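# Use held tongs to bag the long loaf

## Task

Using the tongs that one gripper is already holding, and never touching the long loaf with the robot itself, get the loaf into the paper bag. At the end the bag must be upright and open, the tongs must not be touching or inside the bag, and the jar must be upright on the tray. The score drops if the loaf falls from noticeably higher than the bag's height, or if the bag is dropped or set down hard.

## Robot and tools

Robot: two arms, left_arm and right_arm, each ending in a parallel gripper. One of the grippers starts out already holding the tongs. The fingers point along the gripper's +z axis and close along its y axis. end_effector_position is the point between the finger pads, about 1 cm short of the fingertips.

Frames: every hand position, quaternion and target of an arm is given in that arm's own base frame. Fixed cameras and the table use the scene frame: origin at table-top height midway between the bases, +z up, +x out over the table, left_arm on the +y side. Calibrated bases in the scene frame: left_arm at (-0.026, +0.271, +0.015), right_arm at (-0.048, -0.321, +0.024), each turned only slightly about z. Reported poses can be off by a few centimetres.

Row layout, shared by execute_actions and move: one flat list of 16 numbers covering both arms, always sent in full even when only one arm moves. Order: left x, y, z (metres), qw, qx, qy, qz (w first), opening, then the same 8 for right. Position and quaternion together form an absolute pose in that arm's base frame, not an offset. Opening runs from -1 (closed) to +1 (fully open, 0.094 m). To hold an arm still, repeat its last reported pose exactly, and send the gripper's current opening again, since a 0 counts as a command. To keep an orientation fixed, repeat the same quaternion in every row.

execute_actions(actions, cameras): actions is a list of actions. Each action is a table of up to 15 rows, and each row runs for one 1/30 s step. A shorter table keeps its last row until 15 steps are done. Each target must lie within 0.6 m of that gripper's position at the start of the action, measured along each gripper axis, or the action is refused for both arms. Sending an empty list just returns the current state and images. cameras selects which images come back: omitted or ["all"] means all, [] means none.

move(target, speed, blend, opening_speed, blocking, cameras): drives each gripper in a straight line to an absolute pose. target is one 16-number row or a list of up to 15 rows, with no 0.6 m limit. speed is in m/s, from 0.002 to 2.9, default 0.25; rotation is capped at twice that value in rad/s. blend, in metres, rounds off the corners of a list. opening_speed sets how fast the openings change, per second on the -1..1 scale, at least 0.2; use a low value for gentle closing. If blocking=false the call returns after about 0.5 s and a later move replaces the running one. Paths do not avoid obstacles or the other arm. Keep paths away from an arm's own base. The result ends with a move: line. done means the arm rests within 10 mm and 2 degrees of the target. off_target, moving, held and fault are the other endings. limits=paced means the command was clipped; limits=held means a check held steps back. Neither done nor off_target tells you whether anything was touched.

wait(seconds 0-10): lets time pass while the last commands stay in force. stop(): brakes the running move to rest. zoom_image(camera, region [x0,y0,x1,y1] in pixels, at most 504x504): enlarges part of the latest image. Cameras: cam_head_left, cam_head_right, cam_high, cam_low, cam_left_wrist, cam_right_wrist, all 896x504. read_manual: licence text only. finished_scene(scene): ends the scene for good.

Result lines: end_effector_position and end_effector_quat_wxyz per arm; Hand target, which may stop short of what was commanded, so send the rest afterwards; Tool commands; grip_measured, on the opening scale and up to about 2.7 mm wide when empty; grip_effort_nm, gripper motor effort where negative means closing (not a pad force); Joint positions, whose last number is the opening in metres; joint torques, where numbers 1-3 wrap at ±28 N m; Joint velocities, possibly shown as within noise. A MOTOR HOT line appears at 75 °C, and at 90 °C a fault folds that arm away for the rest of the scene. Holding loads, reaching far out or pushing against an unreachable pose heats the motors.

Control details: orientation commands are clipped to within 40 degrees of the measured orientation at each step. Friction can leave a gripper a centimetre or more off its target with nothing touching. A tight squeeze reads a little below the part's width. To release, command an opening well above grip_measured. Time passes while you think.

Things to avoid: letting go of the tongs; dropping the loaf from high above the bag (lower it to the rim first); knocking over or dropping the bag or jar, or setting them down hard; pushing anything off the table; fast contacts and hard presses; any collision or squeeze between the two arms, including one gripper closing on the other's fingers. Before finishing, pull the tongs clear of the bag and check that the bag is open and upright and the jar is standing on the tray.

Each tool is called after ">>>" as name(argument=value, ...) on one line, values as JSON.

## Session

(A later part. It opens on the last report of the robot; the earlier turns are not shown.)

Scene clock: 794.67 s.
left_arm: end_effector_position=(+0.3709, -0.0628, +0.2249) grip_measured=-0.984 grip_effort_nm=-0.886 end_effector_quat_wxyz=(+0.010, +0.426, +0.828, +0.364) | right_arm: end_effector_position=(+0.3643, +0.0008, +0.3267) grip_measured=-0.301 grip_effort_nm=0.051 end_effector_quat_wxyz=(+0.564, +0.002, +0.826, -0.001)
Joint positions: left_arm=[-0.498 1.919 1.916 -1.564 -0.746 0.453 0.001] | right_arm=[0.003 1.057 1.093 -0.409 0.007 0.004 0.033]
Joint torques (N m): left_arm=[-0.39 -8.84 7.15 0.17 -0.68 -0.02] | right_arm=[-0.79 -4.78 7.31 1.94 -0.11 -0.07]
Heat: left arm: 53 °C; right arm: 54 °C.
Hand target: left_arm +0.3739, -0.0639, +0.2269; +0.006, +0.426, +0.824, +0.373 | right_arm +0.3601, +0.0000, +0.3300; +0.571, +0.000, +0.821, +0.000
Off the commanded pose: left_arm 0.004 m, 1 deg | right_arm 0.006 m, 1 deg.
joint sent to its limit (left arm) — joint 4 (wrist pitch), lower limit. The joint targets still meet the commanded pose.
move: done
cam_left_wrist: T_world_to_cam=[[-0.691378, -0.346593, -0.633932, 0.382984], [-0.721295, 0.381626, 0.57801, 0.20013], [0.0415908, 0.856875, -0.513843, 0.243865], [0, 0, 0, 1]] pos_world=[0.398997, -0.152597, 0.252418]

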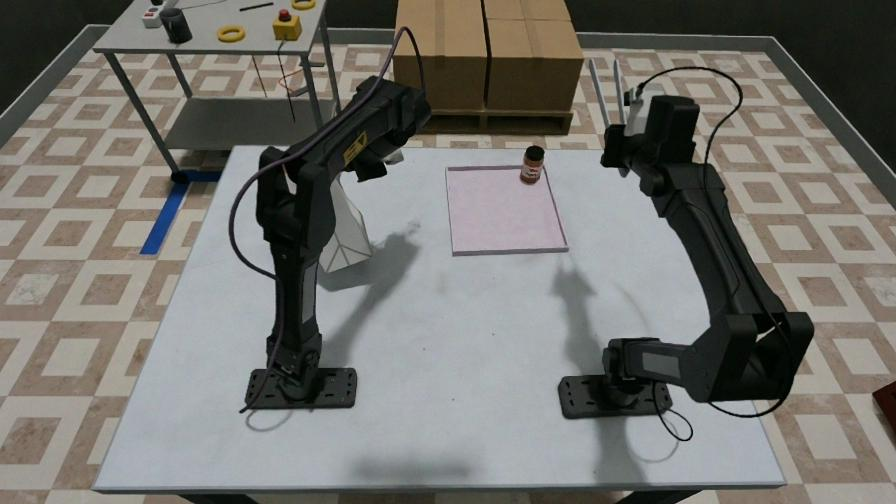

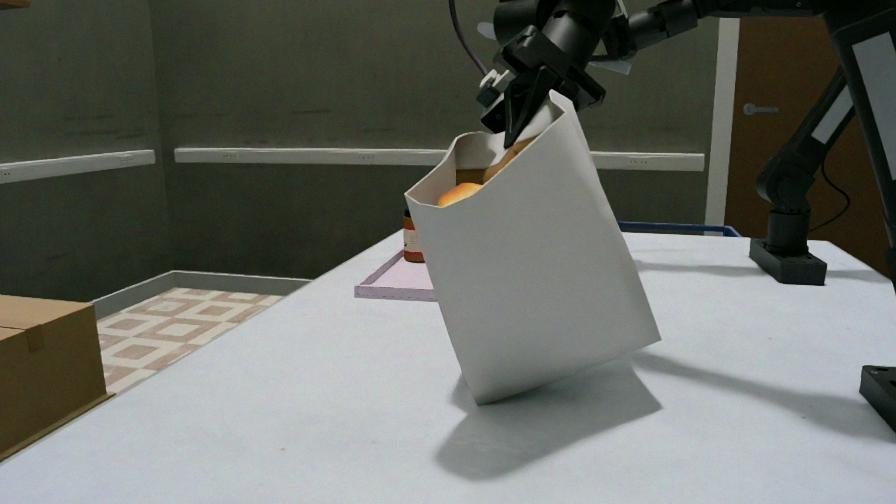

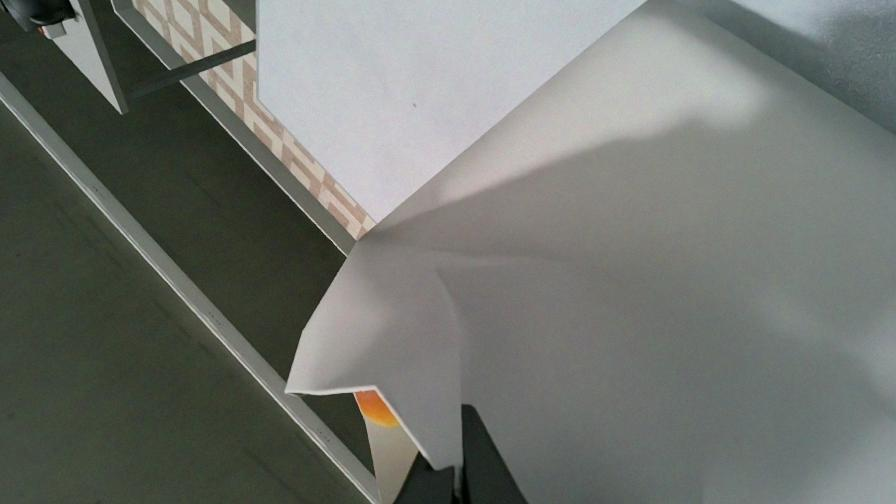

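>>> move(target=[[0.374,-0.064,0.218,0.006,0.426,0.824,0.373,-1,0.36,0.0,0.33,0.57,0,0.82,0,-0.3]], speed=0.03, cameras=["cam_low","cam_head_left"])

Scene clock: 801.77 s.
left_arm: end_effector_position=(+0.3721, -0.0638, +0.2246) grip_measured=-0.984 grip_effort_nm=-0.882 end_effector_quat_wxyz=(+0.014, +0.424, +0.829, +0.363) | right_arm: end_effector_position=(+0.3643, +0.0008, +0.3267) grip_measured=-0.301 grip_effort_nm=0.032 end_effector_quat_wxyz=(+0.564, +0.002, +0.826, -0.001)
Joint positions: left_arm=[-0.498 1.919 1.916 -1.556 -0.744 0.453 0.001] | right_arm=[0.003 1.057 1.093 -0.409 0.007 0.004 0.033]
Joint torques (N m): left_arm=[-0.53 -9.65 3.88 0.46 -0.63 -0.01] | right_arm=[-0.77 -4.77 7.31 1.95 -0.11 -0.07]
Heat: left arm: 52 °C; right arm: 54 °C.
Hand target: left_arm +0.3739, -0.0640, +0.2181; +0.006, +0.426, +0.824, +0.373 | right_arm +0.3601, +0.0000, +0.3300; +0.571, +0.000, +0.821, +0.000
Off the commanded pose: left_arm 0.007 m, 2 deg | right_arm 0.006 m, 1 deg.
move: done
Images, in order (width x height): cam_head_left 896x504, cam_low 896x504.

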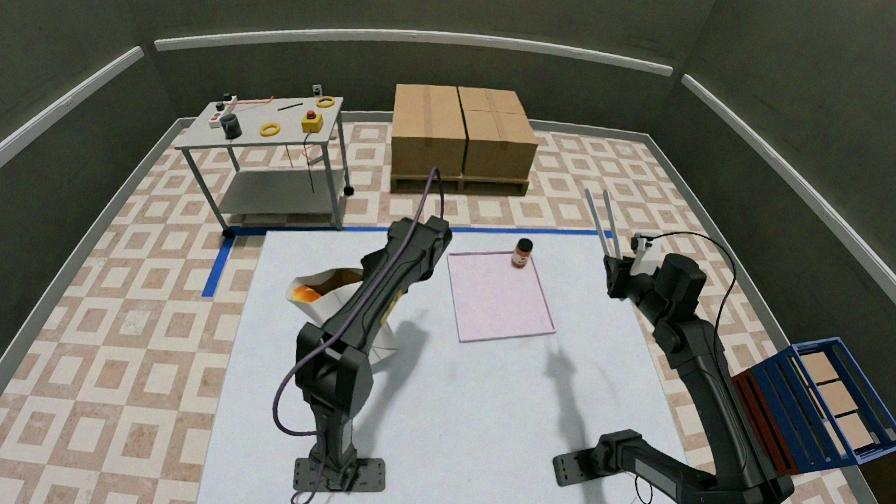

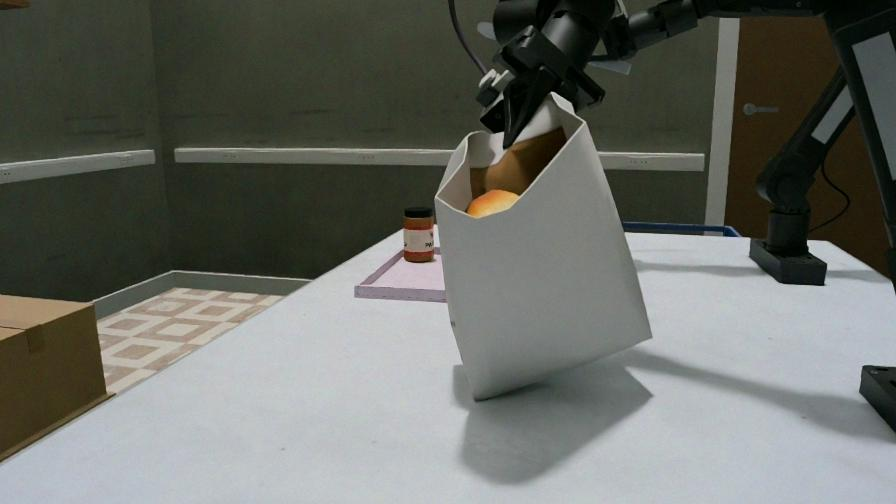

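>>> move(target=[[0.372,-0.064,0.212,0.006,0.426,0.824,0.373,-1,0.36,0.0,0.33,0.57,0,0.82,0,-0.3],[0.372,-0.064,0.212,0.006,0.426,0.824,0.373,-0.4,0.36,0.0,0.33,0.57,0,0.82,0,-0.3]], speed=0.03, opening_speed=0.6, cameras=["cam_low","cam_head_left","cam_left_wrist"])

Scene clock: 809.03 s.
left_arm: end_effector_position=(+0.3709, -0.0640, +0.2151) grip_measured=-0.402 grip_effort_nm=0.085 end_effector_quat_wxyz=(+0.006, +0.429, +0.826, +0.366) | right_arm: end_effector_position=(+0.3643, +0.0008, +0.3267) grip_measured=-0.301 grip_effort_nm=0.037 end_effector_quat_wxyz=(+0.564, +0.002, +0.826, -0.001)
Joint positions: left_arm=[-0.502 1.919 1.875 -1.533 -0.748 0.453 0.028] | right_arm=[0.003 1.057 1.093 -0.409 0.007 0.004 0.033]
Joint torques (N m): left_arm=[-0.25 -10.76 3.78 0.49 -0.62 -0.06] | right_arm=[-0.79 -4.78 7.31 1.94 -0.11 -0.07]
Heat: left arm: 52 °C; right arm: 54 °C.
Hand target: left_arm +0.3719, -0.0641, +0.2121; +0.006, +0.426, +0.824, +0.373 | right_arm +0.3601, +0.0000, +0.3300; +0.571, +0.000, +0.821, +0.000
Off the commanded pose: left_arm 0.003 m, 1 deg | right_arm 0.006 m, 1 deg.
move: done
cam_left_wrist: T_world_to_cam=[[-0.697656, -0.339273, -0.631007, 0.378694], [-0.715261, 0.380192, 0.586392, 0.202023], [0.0409567, 0.860434, -0.507913, 0.239047], [0, 0, 0, 1]] pos_world=[0.398907, -0.154011, 0.241909]
Images, in order (width x height): cam_head_left 896x504, cam_low 896x504, cam_left_wrist 896x504.

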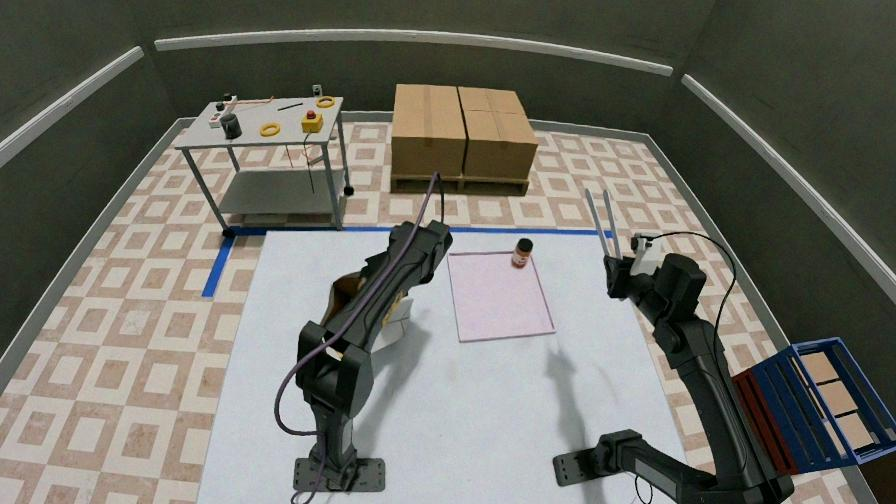

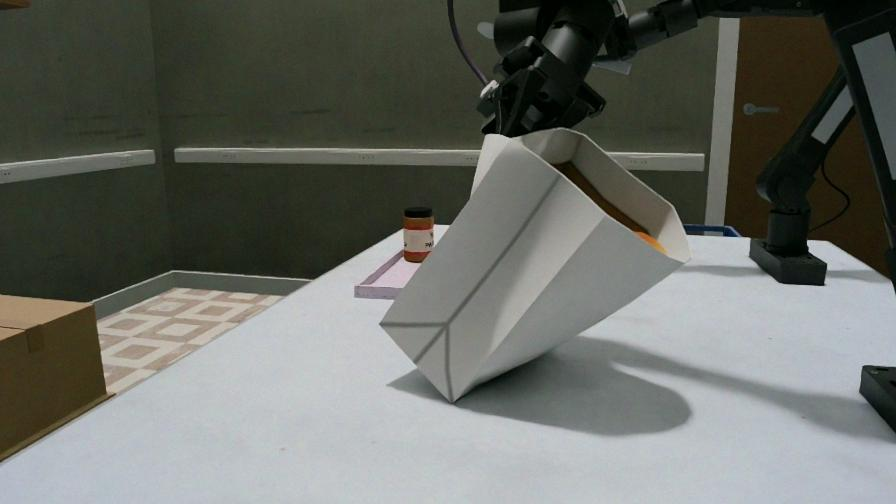

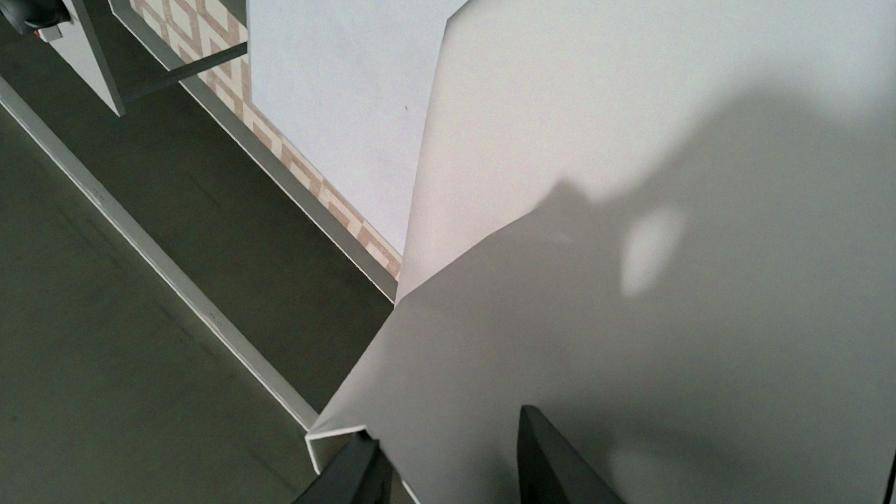

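>>> wait(seconds=0.5)

Scene clock: 812.13 s.
left_arm: end_effector_position=(+0.3709, -0.0640, +0.2151) grip_measured=-0.402 grip_effort_nm=0.081 end_effector_quat_wxyz=(+0.006, +0.429, +0.826, +0.366) | right_arm: end_effector_position=(+0.3643, +0.0008, +0.3267) grip_measured=-0.301 grip_effort_nm=0.032 end_effector_quat_wxyz=(+0.564, +0.002, +0.826, -0.001)
Joint positions: left_arm=[-0.502 1.919 1.875 -1.533 -0.748 0.453 0.028] | right_arm=[0.003 1.057 1.093 -0.409 0.007 0.004 0.033]
Joint torques (N m): left_arm=[-0.49 -10.82 3.88 0.48 -0.61 -0.03] | right_arm=[-0.79 -4.77 7.31 1.94 -0.11 -0.07]
Heat: left arm: 52 °C; right arm: 54 °C.
Hand target: left_arm +0.3719, -0.0641, +0.2121; +0.006, +0.426, +0.824, +0.373 | right_arm +0.3601, +0.0000, +0.3300; +0.571, +0.000, +0.821, +0.000
Tool commands: left_gripper/opening=-0.4 right_gripper/opening=-0.3
Off the commanded pose: left_arm 0.003 m, 1 deg | right_arm 0.006 m, 1 deg.
wait: 0.50 s; at rest from the start
cam_left_wrist: T_world_to_cam=[[-0.697656, -0.339273, -0.631007, 0.378694], [-0.715261, 0.380192, 0.586392, 0.202023], [0.0409567, 0.860434, -0.507913, 0.239047], [0, 0, 0, 1]] pos_world=[0.398907, -0.154011, 0.241909]
cam_right_wrist: T_world_to_cam=[[-0.00282286, -0.999859, 0.0165401, -0.00223873], [-0.726147, -0.00932245, -0.687476, 0.528966], [0.687533, -0.0139512, -0.726019, 0.0746885], [0, 0, 0, 1]] pos_world=[0.33275, 0.00373484, 0.417914]

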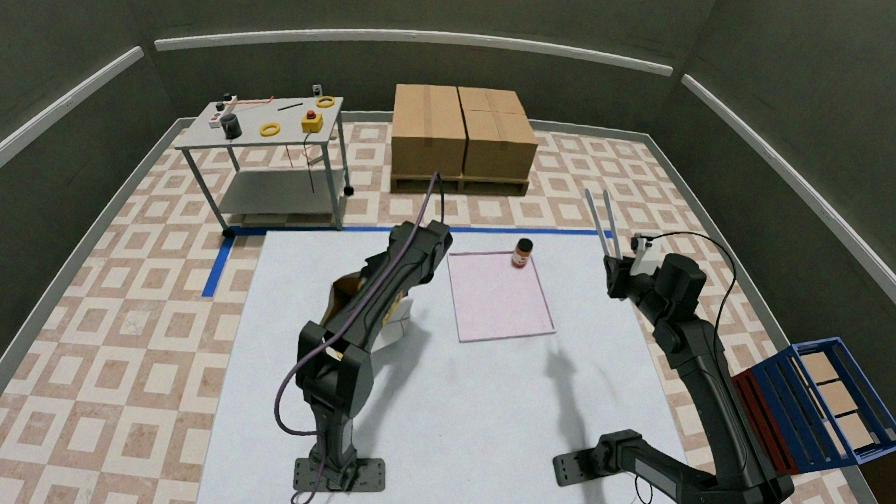

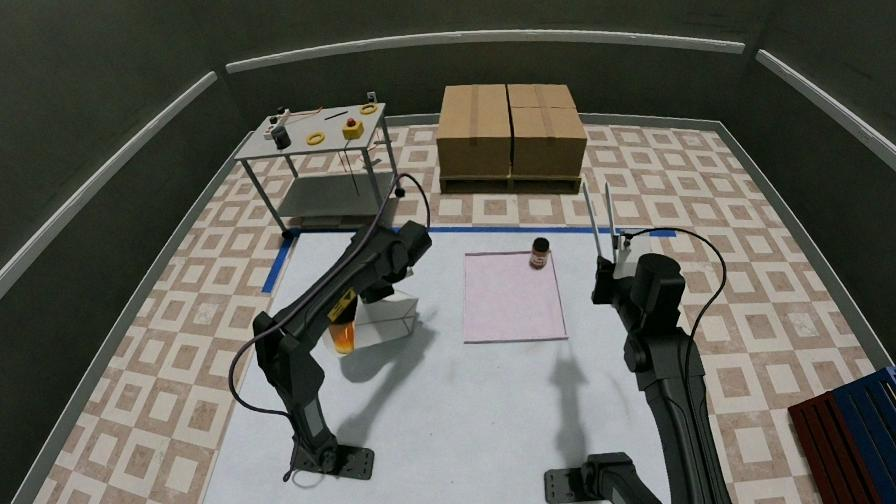

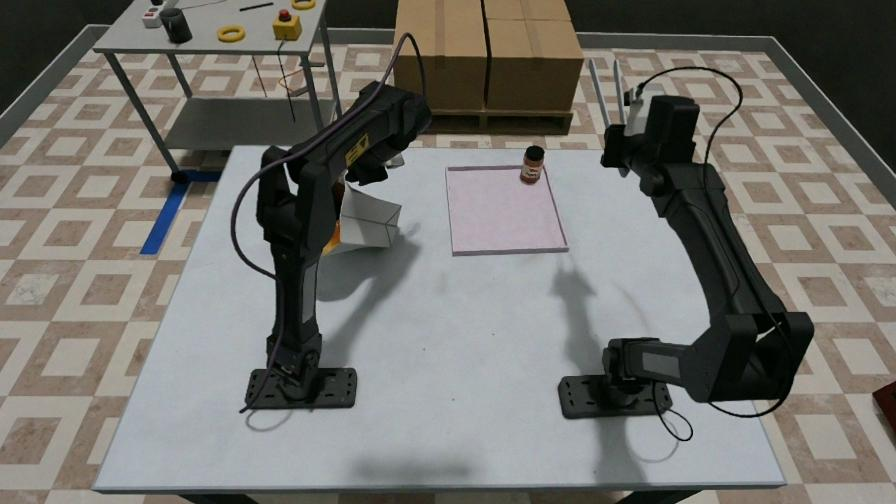

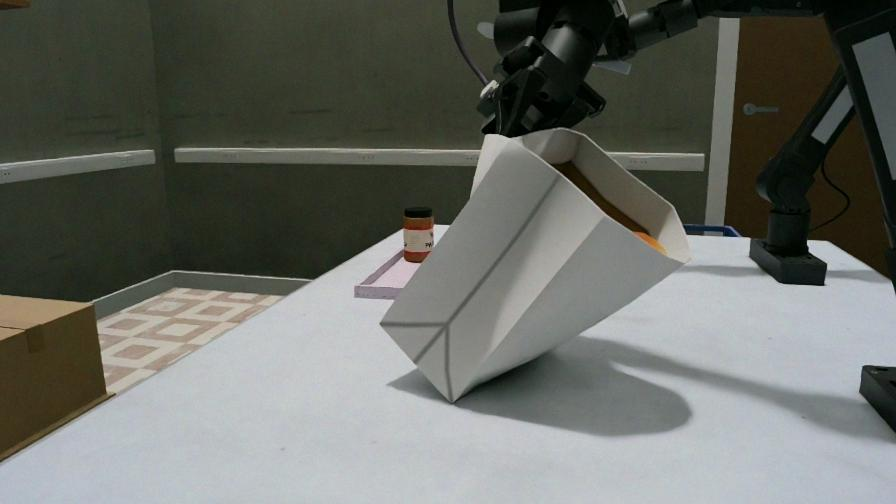

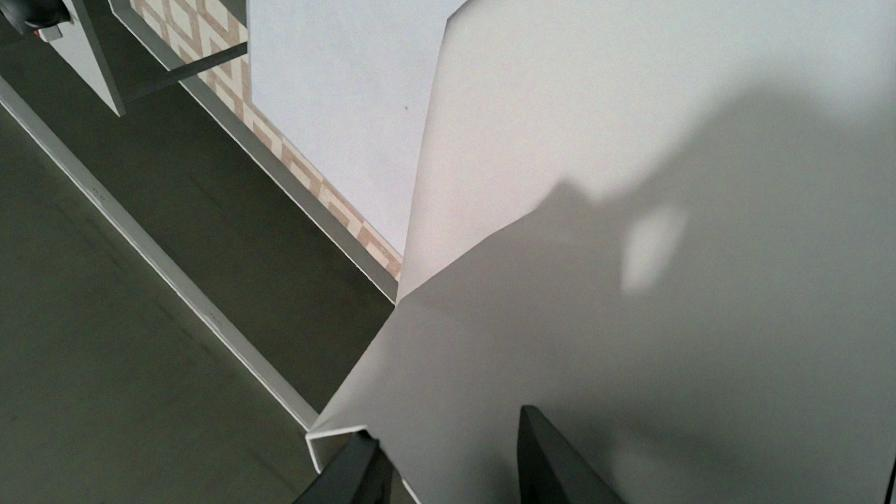

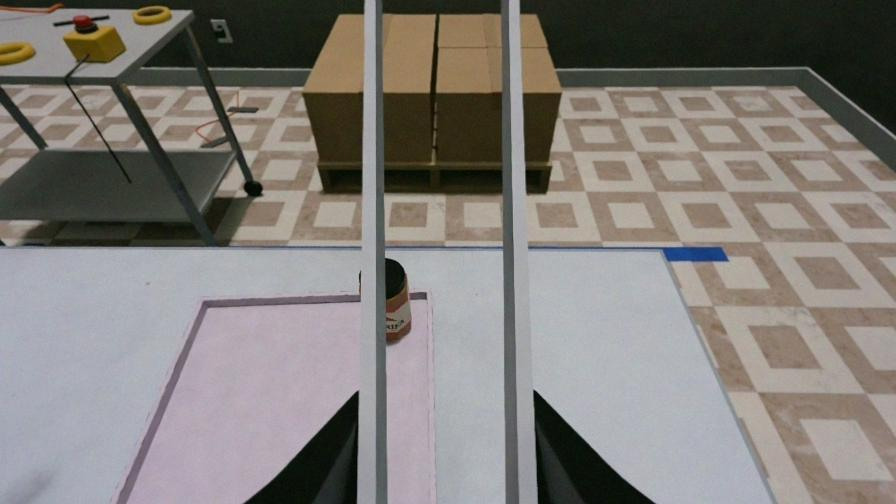

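>>> move(target=[[0.42,-0.066,0.222,0.006,0.426,0.824,0.373,-0.4,0.36,0.0,0.33,0.57,0,0.82,0,-0.3]], speed=0.05, cameras=["cam_low","cam_head_right","cam_high","cam_left_wrist"])

Scene clock: 823.00 s.
left_arm: end_effector_position=(+0.4152, -0.0681, +0.2248) grip_measured=-0.402 grip_effort_nm=0.085 end_effector_quat_wxyz=(+0.020, +0.426, +0.827, +0.367) | right_arm: end_effector_position=(+0.3643, +0.0008, +0.3267) grip_measured=-0.301 grip_effort_nm=0.042 end_effector_quat_wxyz=(+0.564, +0.002, +0.826, -0.001)
Joint positions: left_arm=[-0.458 2.08 2.145 -1.569 -0.75 0.519 0.028] | right_arm=[0.003 1.057 1.093 -0.409 0.007 0.004 0.033]
Joint torques (N m): left_arm=[0.54 -10.04 7.09 0.31 -0.54 0.11] | right_arm=[-0.79 -4.78 7.31 1.94 -0.11 -0.07]
Heat: left arm: 52 °C; right arm: 54 °C.
Hand target: left_arm +0.4199, -0.0660, +0.2219; +0.010, +0.427, +0.823, +0.374 | right_arm +0.3601, +0.0000, +0.3300; +0.571, +0.000, +0.821, +0.000
Off the commanded pose: left_arm 0.006 m, 2 deg | right_arm 0.006 m, 1 deg.
joint sent to its limit (left arm) — joint 4 (wrist pitch), lower limit. The joint targets still meet the commanded pose.
move: done
cam_left_wrist: T_world_to_cam=[[-0.68261, -0.342201, -0.64571, 0.411071], [-0.728435, 0.389387, 0.563703, 0.240902], [0.0585312, 0.855147, -0.515071, 0.239564], [0, 0, 0, 1]] pos_world=[0.442061, -0.157998, 0.253028]
Images, in order (width x height): cam_head_right 896x504, cam_high 896x504, cam_low 896x504, cam_left_wrist 896x504.

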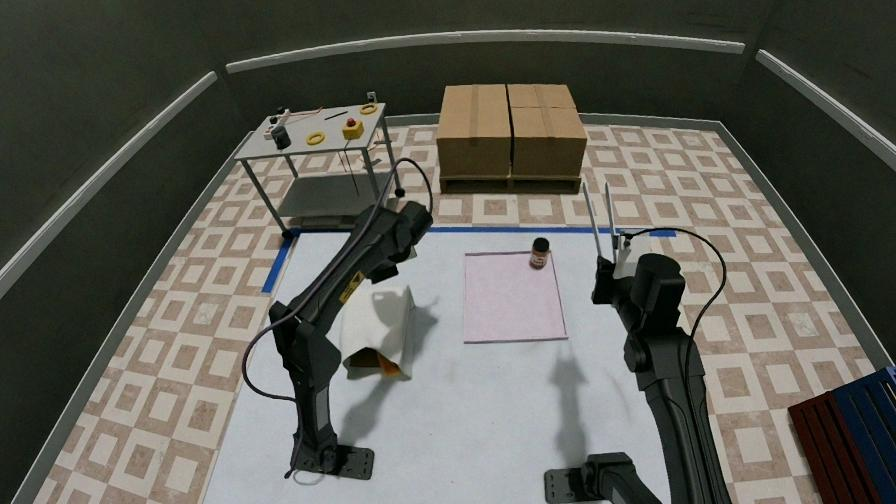

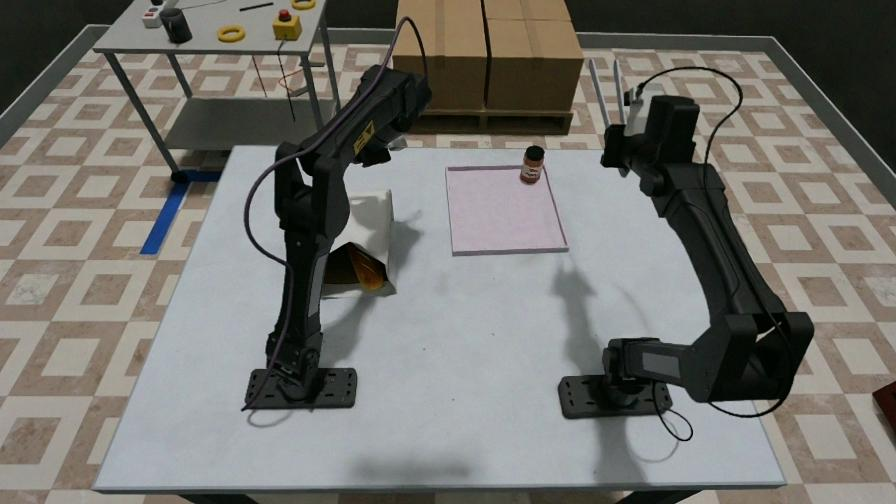

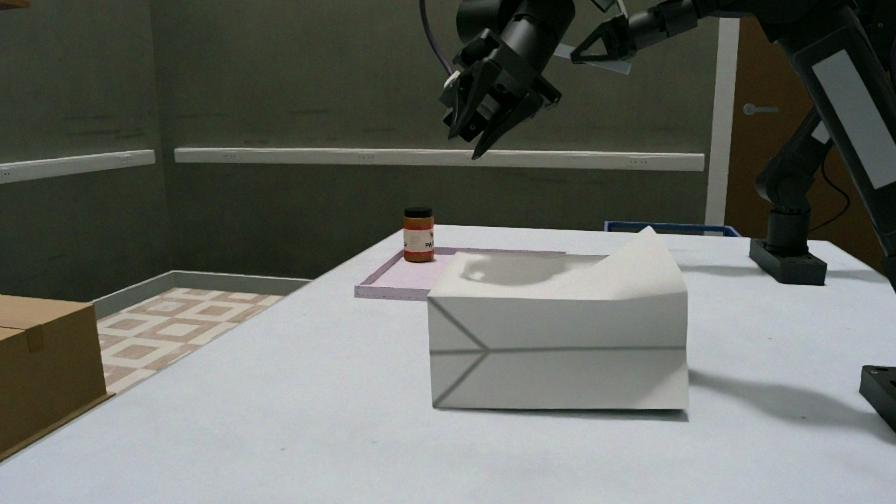

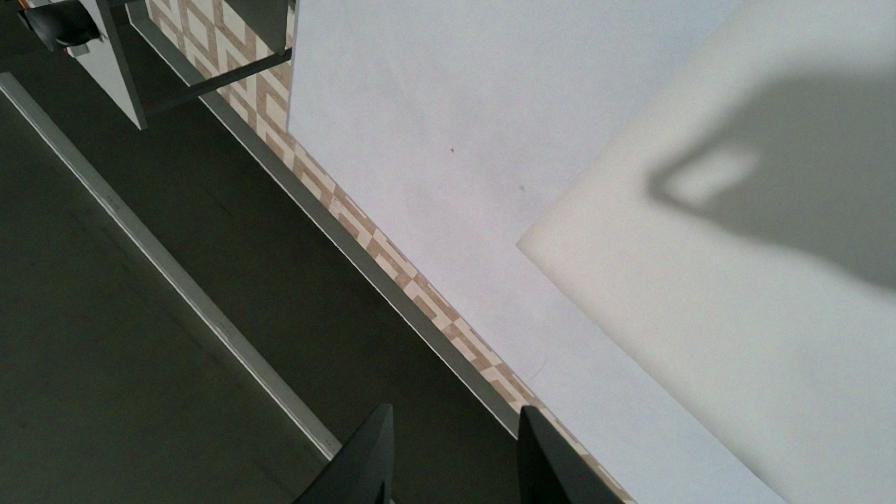

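>>> move(target=[[0.35,-0.03,0.30,0.3827,0,0.9239,0,0,0.36,0.0,0.33,0.57,0,0.82,0,-0.3],[0.24,-0.06,0.17,0.3827,0,0.9239,0,0,0.36,0.0,0.33,0.57,0,0.82,0,-0.3]], speed=0.2, cameras=["cam_head_left","cam_high","cam_low","cam_left_wrist"])

Scene clock: 864.43 s.
left_arm: end_effector_position=(+0.2402, -0.0608, +0.1712) grip_measured=-0.002 grip_effort_nm=0.081 end_effector_quat_wxyz=(+0.376, +0.006, +0.926, +0.000) | right_arm: end_effector_position=(+0.3643, +0.0008, +0.3267) grip_measured=-0.301 grip_effort_nm=0.037 end_effector_quat_wxyz=(+0.564, +0.002, +0.826, -0.001)
Joint positions: left_arm=[-0.486 0.801 0.736 -0.794 -0.328 -0.351 0.047] | right_arm=[0.003 1.057 1.093 -0.409 0.007 0.004 0.033]
Joint torques (N m): left_arm=[-0.51 -1.78 4.74 1.49 -0.31 -0.11] | right_arm=[-0.79 -4.78 7.31 1.94 -0.11 -0.07]
Heat: left arm: 49 °C; right arm: 55 °C.
Hand target: left_arm +0.2400, -0.0600, +0.1701; +0.383, +0.000, +0.924, +0.000 | right_arm +0.3601, +0.0000, +0.3301; +0.571, +0.000, +0.821, +0.000
Off the commanded pose: left_arm 0.001 m, 1 deg | right_arm 0.006 m, 1 deg.
move: done
cam_left_wrist: T_world_to_cam=[[0.00750322, -0.999388, -0.0341667, -0.0508608], [-0.947962, 0.00376685, -0.31836, 0.321054], [0.318294, 0.0347774, -0.947354, 0.177759], [0, 0, 0, 1]] pos_world=[0.248149, -0.058221, 0.268874]

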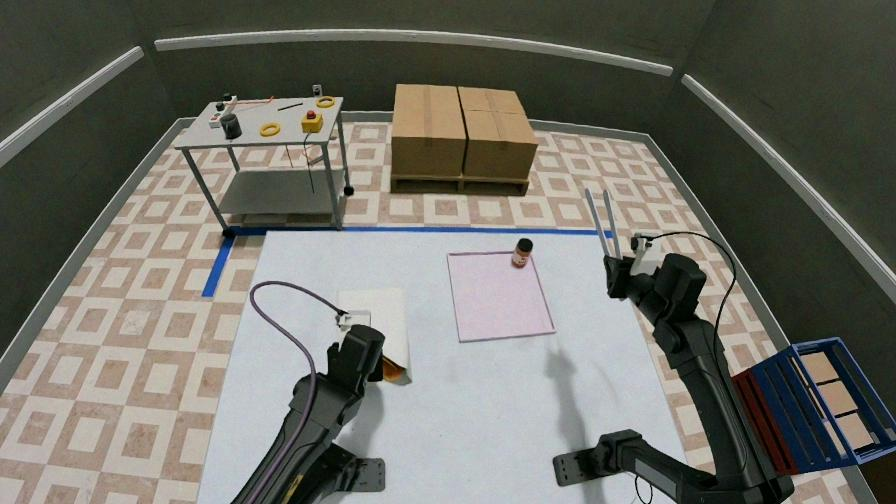

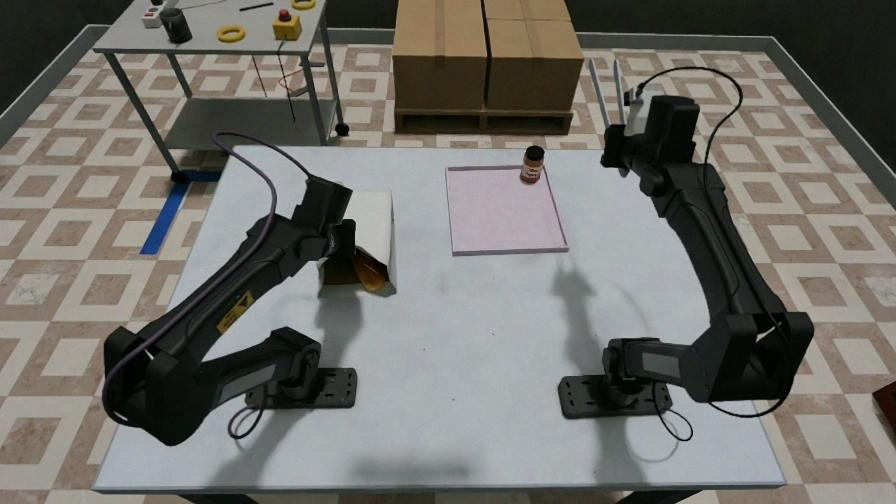

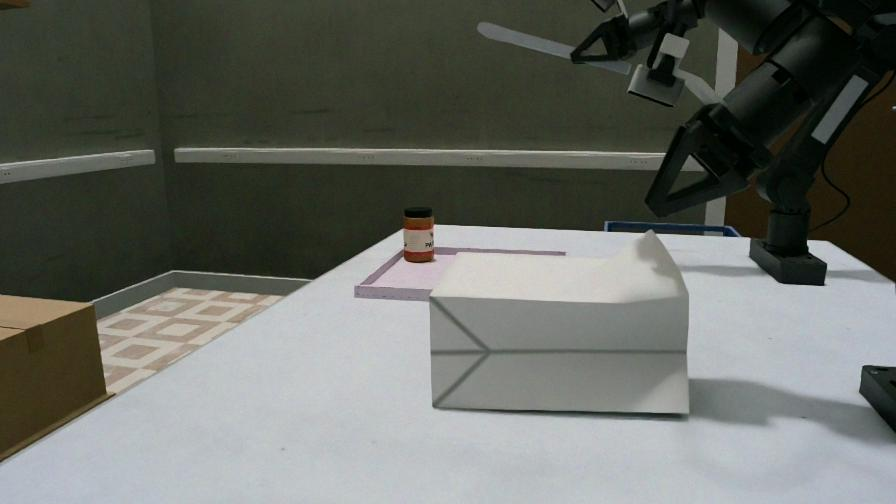

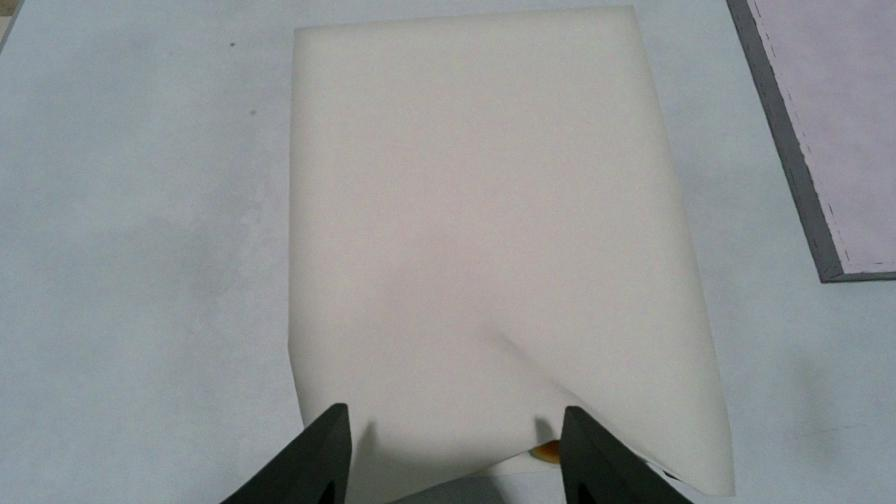

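>>> move(target=[[0.26,-0.14,0.24,0.15,0,0.9887,0,-0.9,0.36,0.0,0.33,0.57,0,0.82,0,-0.3],[0.25,-0.245,0.20,0,0,1,0,-0.9,0.36,0.0,0.33,0.57,0,0.82,0,-0.3],[0.25,-0.245,0.025,0,0,1,0,-0.9,0.36,0.0,0.33,0.57,0,0.82,0,-0.3]], speed=0.2, cameras=["cam_head_left","cam_head_right","cam_high","cam_low","cam_left_wrist"])

Scene clock: 884.33 s.
left_arm: end_effector_position=(+0.2513, -0.2460, +0.0343) grip_measured=-0.898 grip_effort_nm=-0.159 end_effector_quat_wxyz=(+0.006, +0.005, +1.000, -0.006) | right_arm: end_effector_position=(+0.3643, +0.0008, +0.3266) grip_measured=-0.301 grip_effort_nm=0.037 end_effector_quat_wxyz=(+0.564, +0.002, +0.826, -0.001)
Joint positions: left_arm=[-0.777 1.919 1.339 -0.975 0 -0.767 0.005] | right_arm=[0.003 1.057 1.093 -0.409 0.007 0.004 0.033]
Joint torques (N m): left_arm=[0.13 -8.8 4.16 0.56 0 -0.07] | right_arm=[-0.79 -4.78 7.31 1.95 -0.11 -0.07]
Heat: left arm: 45 °C; right arm: 55 °C.
Hand target: left_arm +0.2499, -0.2449, +0.0252; +0.000, +0.000, +1.000, +0.000 | right_arm +0.3601, +0.0000, +0.3300; +0.571, +0.000, +0.821, +0.000
Off the commanded pose: left_arm 0.009 m, 1 deg | right_arm 0.006 m, 1 deg.
move: done
cam_left_wrist: T_world_to_cam=[[-0.0175951, -0.999594, -0.022415, -0.234874], [-0.906104, 0.00646395, 0.423005, 0.253348], [-0.422688, 0.0277531, -0.90585, 0.233995], [0, 0, 0, 1]] pos_world=[0.324334, -0.24291, 0.099532]

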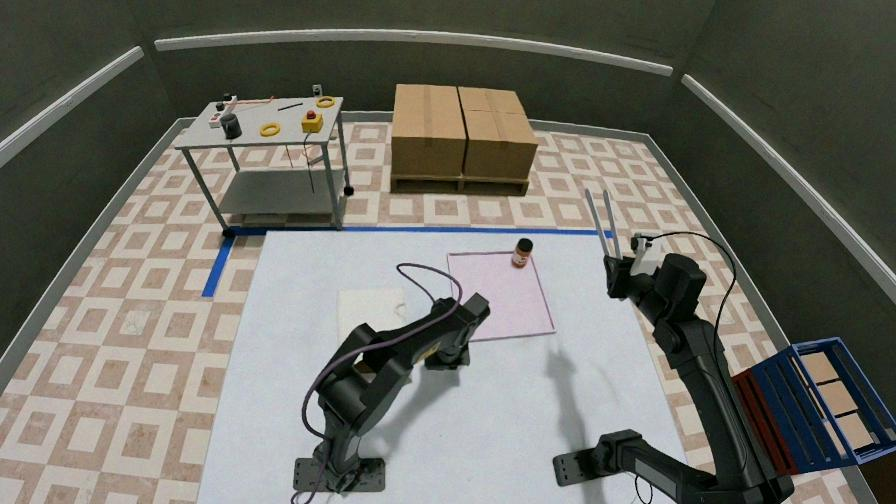

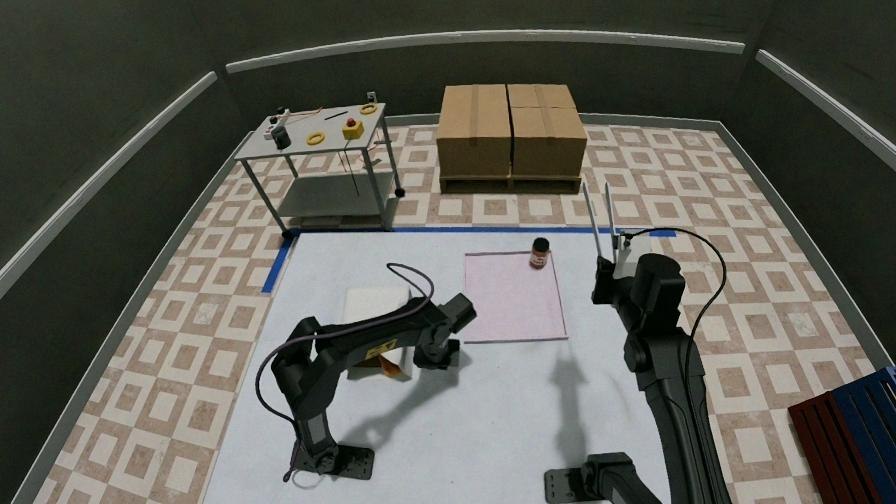

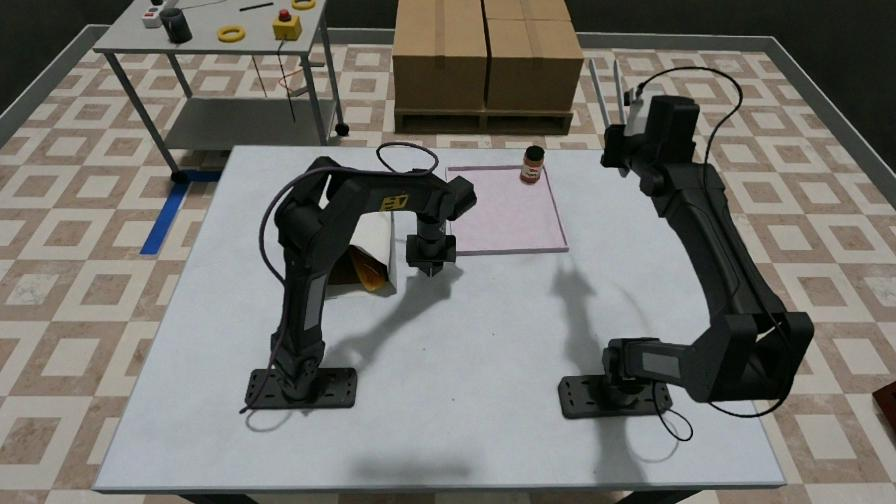

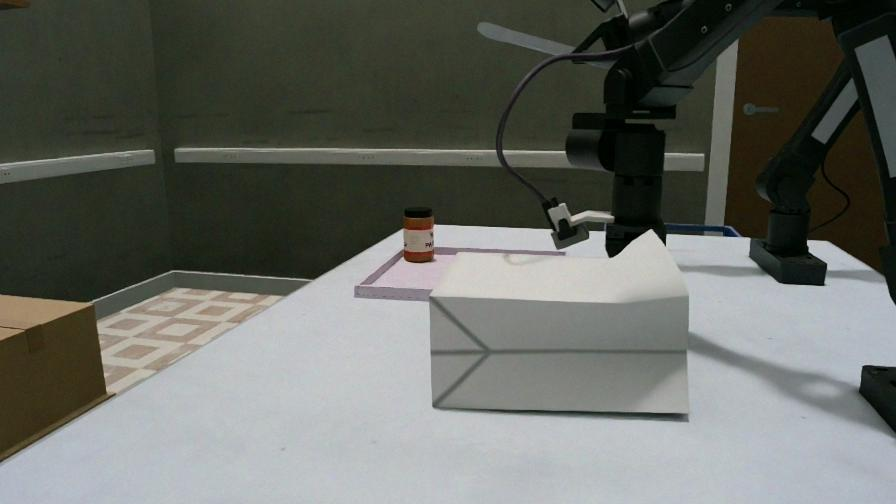

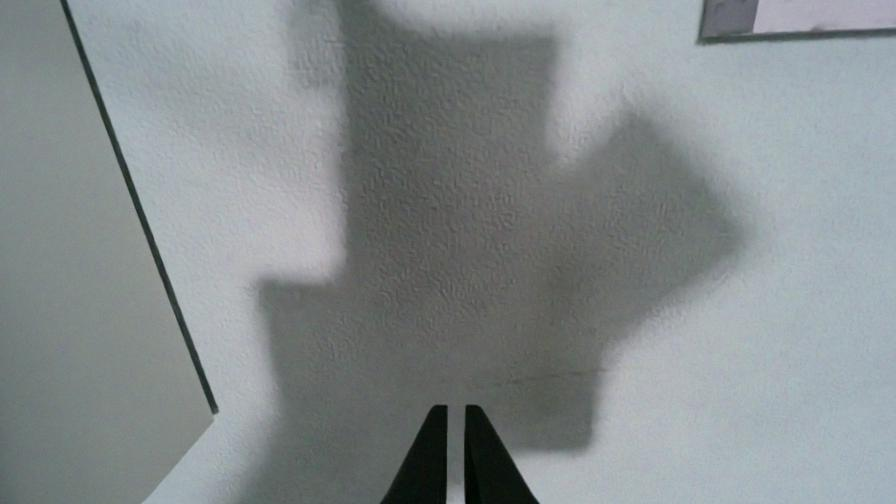

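>>> move(target=[[0.25,-0.245,0.05,0,0.7071,0.7071,0,-0.9,0.36,0.0,0.33,0.57,0,0.82,0,-0.3],[0.243,-0.20,0.022,0,0.7071,0.7071,0,-0.9,0.36,0.0,0.33,0.57,0,0.82,0,-0.3],[0.255,-0.06,0.022,0,0.7071,0.7071,0,-0.9,0.36,0.0,0.33,0.57,0,0.82,0,-0.3]], speed=0.1, cameras=["cam_head_left","cam_head_right","cam_high","cam_low","cam_left_wrist"])

Scene clock: 910.33 s.
left_arm: end_effector_position=(+0.2548, -0.0600, +0.0178) grip_measured=-0.898 grip_effort_nm=-0.159 end_effector_quat_wxyz=(-0.014, +0.704, +0.710, -0.005) | right_arm: end_effector_position=(+0.3643, +0.0008, +0.3266) grip_measured=-0.301 grip_effort_nm=0.042 end_effector_quat_wxyz=(+0.564, +0.002, +0.826, -0.001)
Joint positions: left_arm=[-0.239 1.665 0.95 -0.884 -0.005 1.324 0.005] | right_arm=[0.003 1.057 1.093 -0.409 0.007 0.004 0.033]
Joint torques (N m): left_arm=[0.21 -10.71 3.29 0.45 0.06 0.11] | right_arm=[-0.79 -4.78 7.31 1.94 -0.11 -0.07]
Heat: left arm: 49 °C; right arm: 55 °C.
Hand target: left_arm +0.2551, -0.0599, +0.0220; +0.000, +0.707, +0.707, +0.000 | right_arm +0.3601, +0.0000, +0.3300; +0.571, +0.000, +0.821, +0.000
Off the commanded pose: left_arm 0.004 m, 2 deg | right_arm 0.006 m, 1 deg.
move: done
cam_left_wrist: T_world_to_cam=[[-0.999974, 0.000462714, -0.00712638, 0.260752], [-0.00275067, 0.895949, 0.444149, 0.0851059], [0.00659038, 0.444157, -0.895925, 0.130757], [0, 0, 0, 1]] pos_world=[0.260117, -0.134448, 0.0812074]

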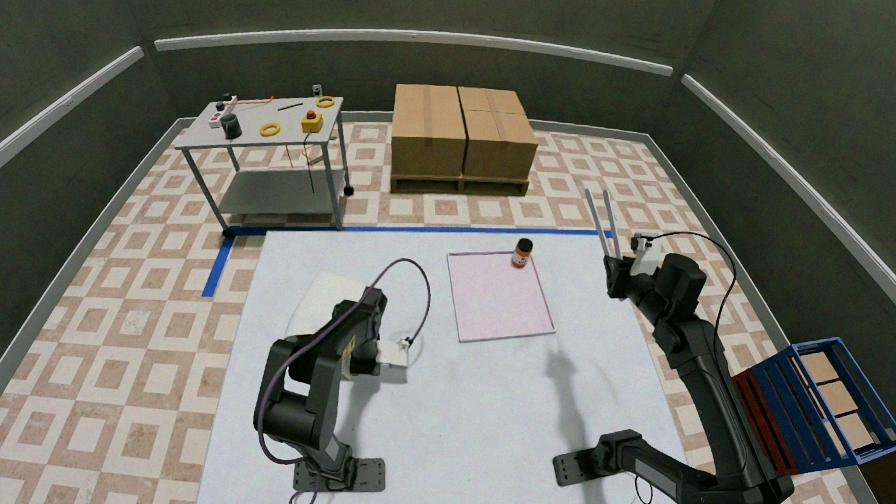

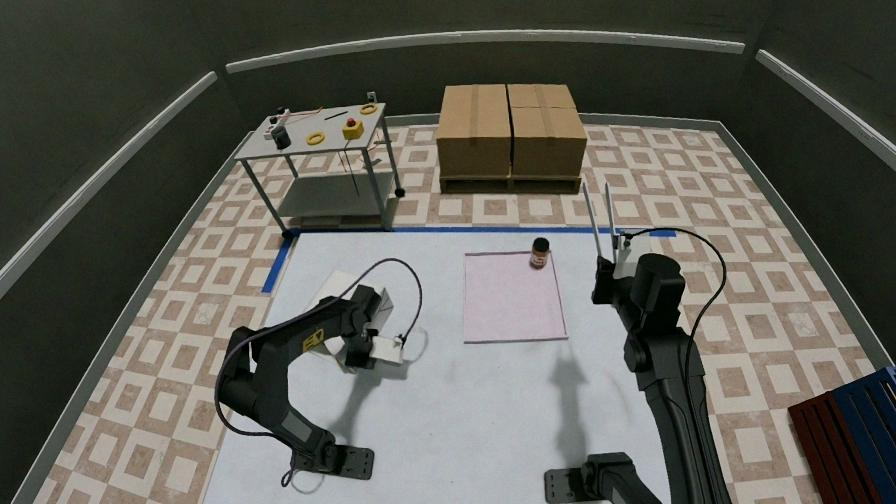

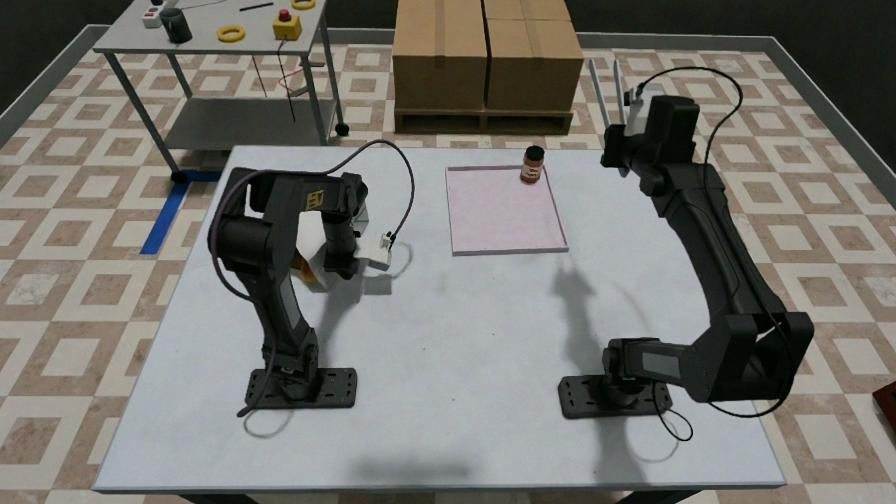

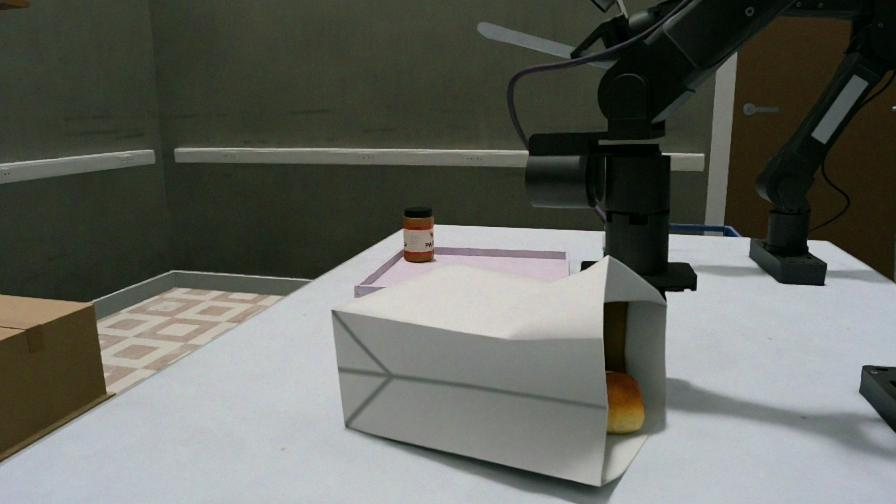

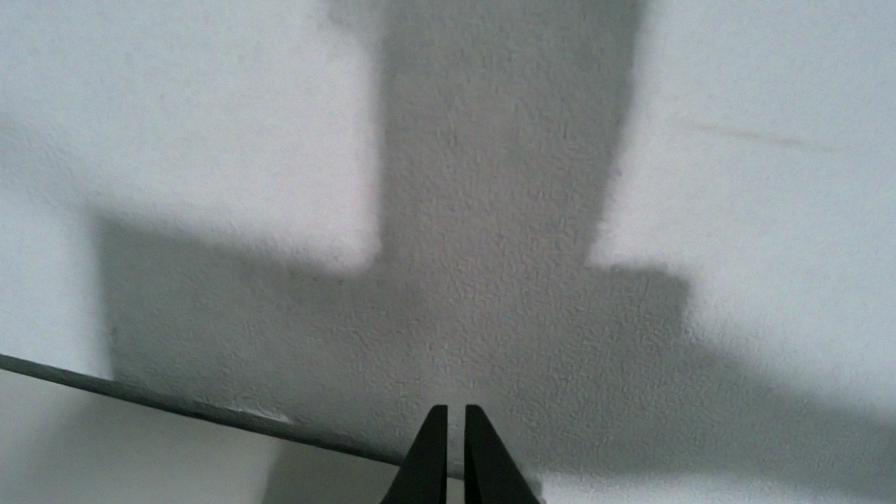

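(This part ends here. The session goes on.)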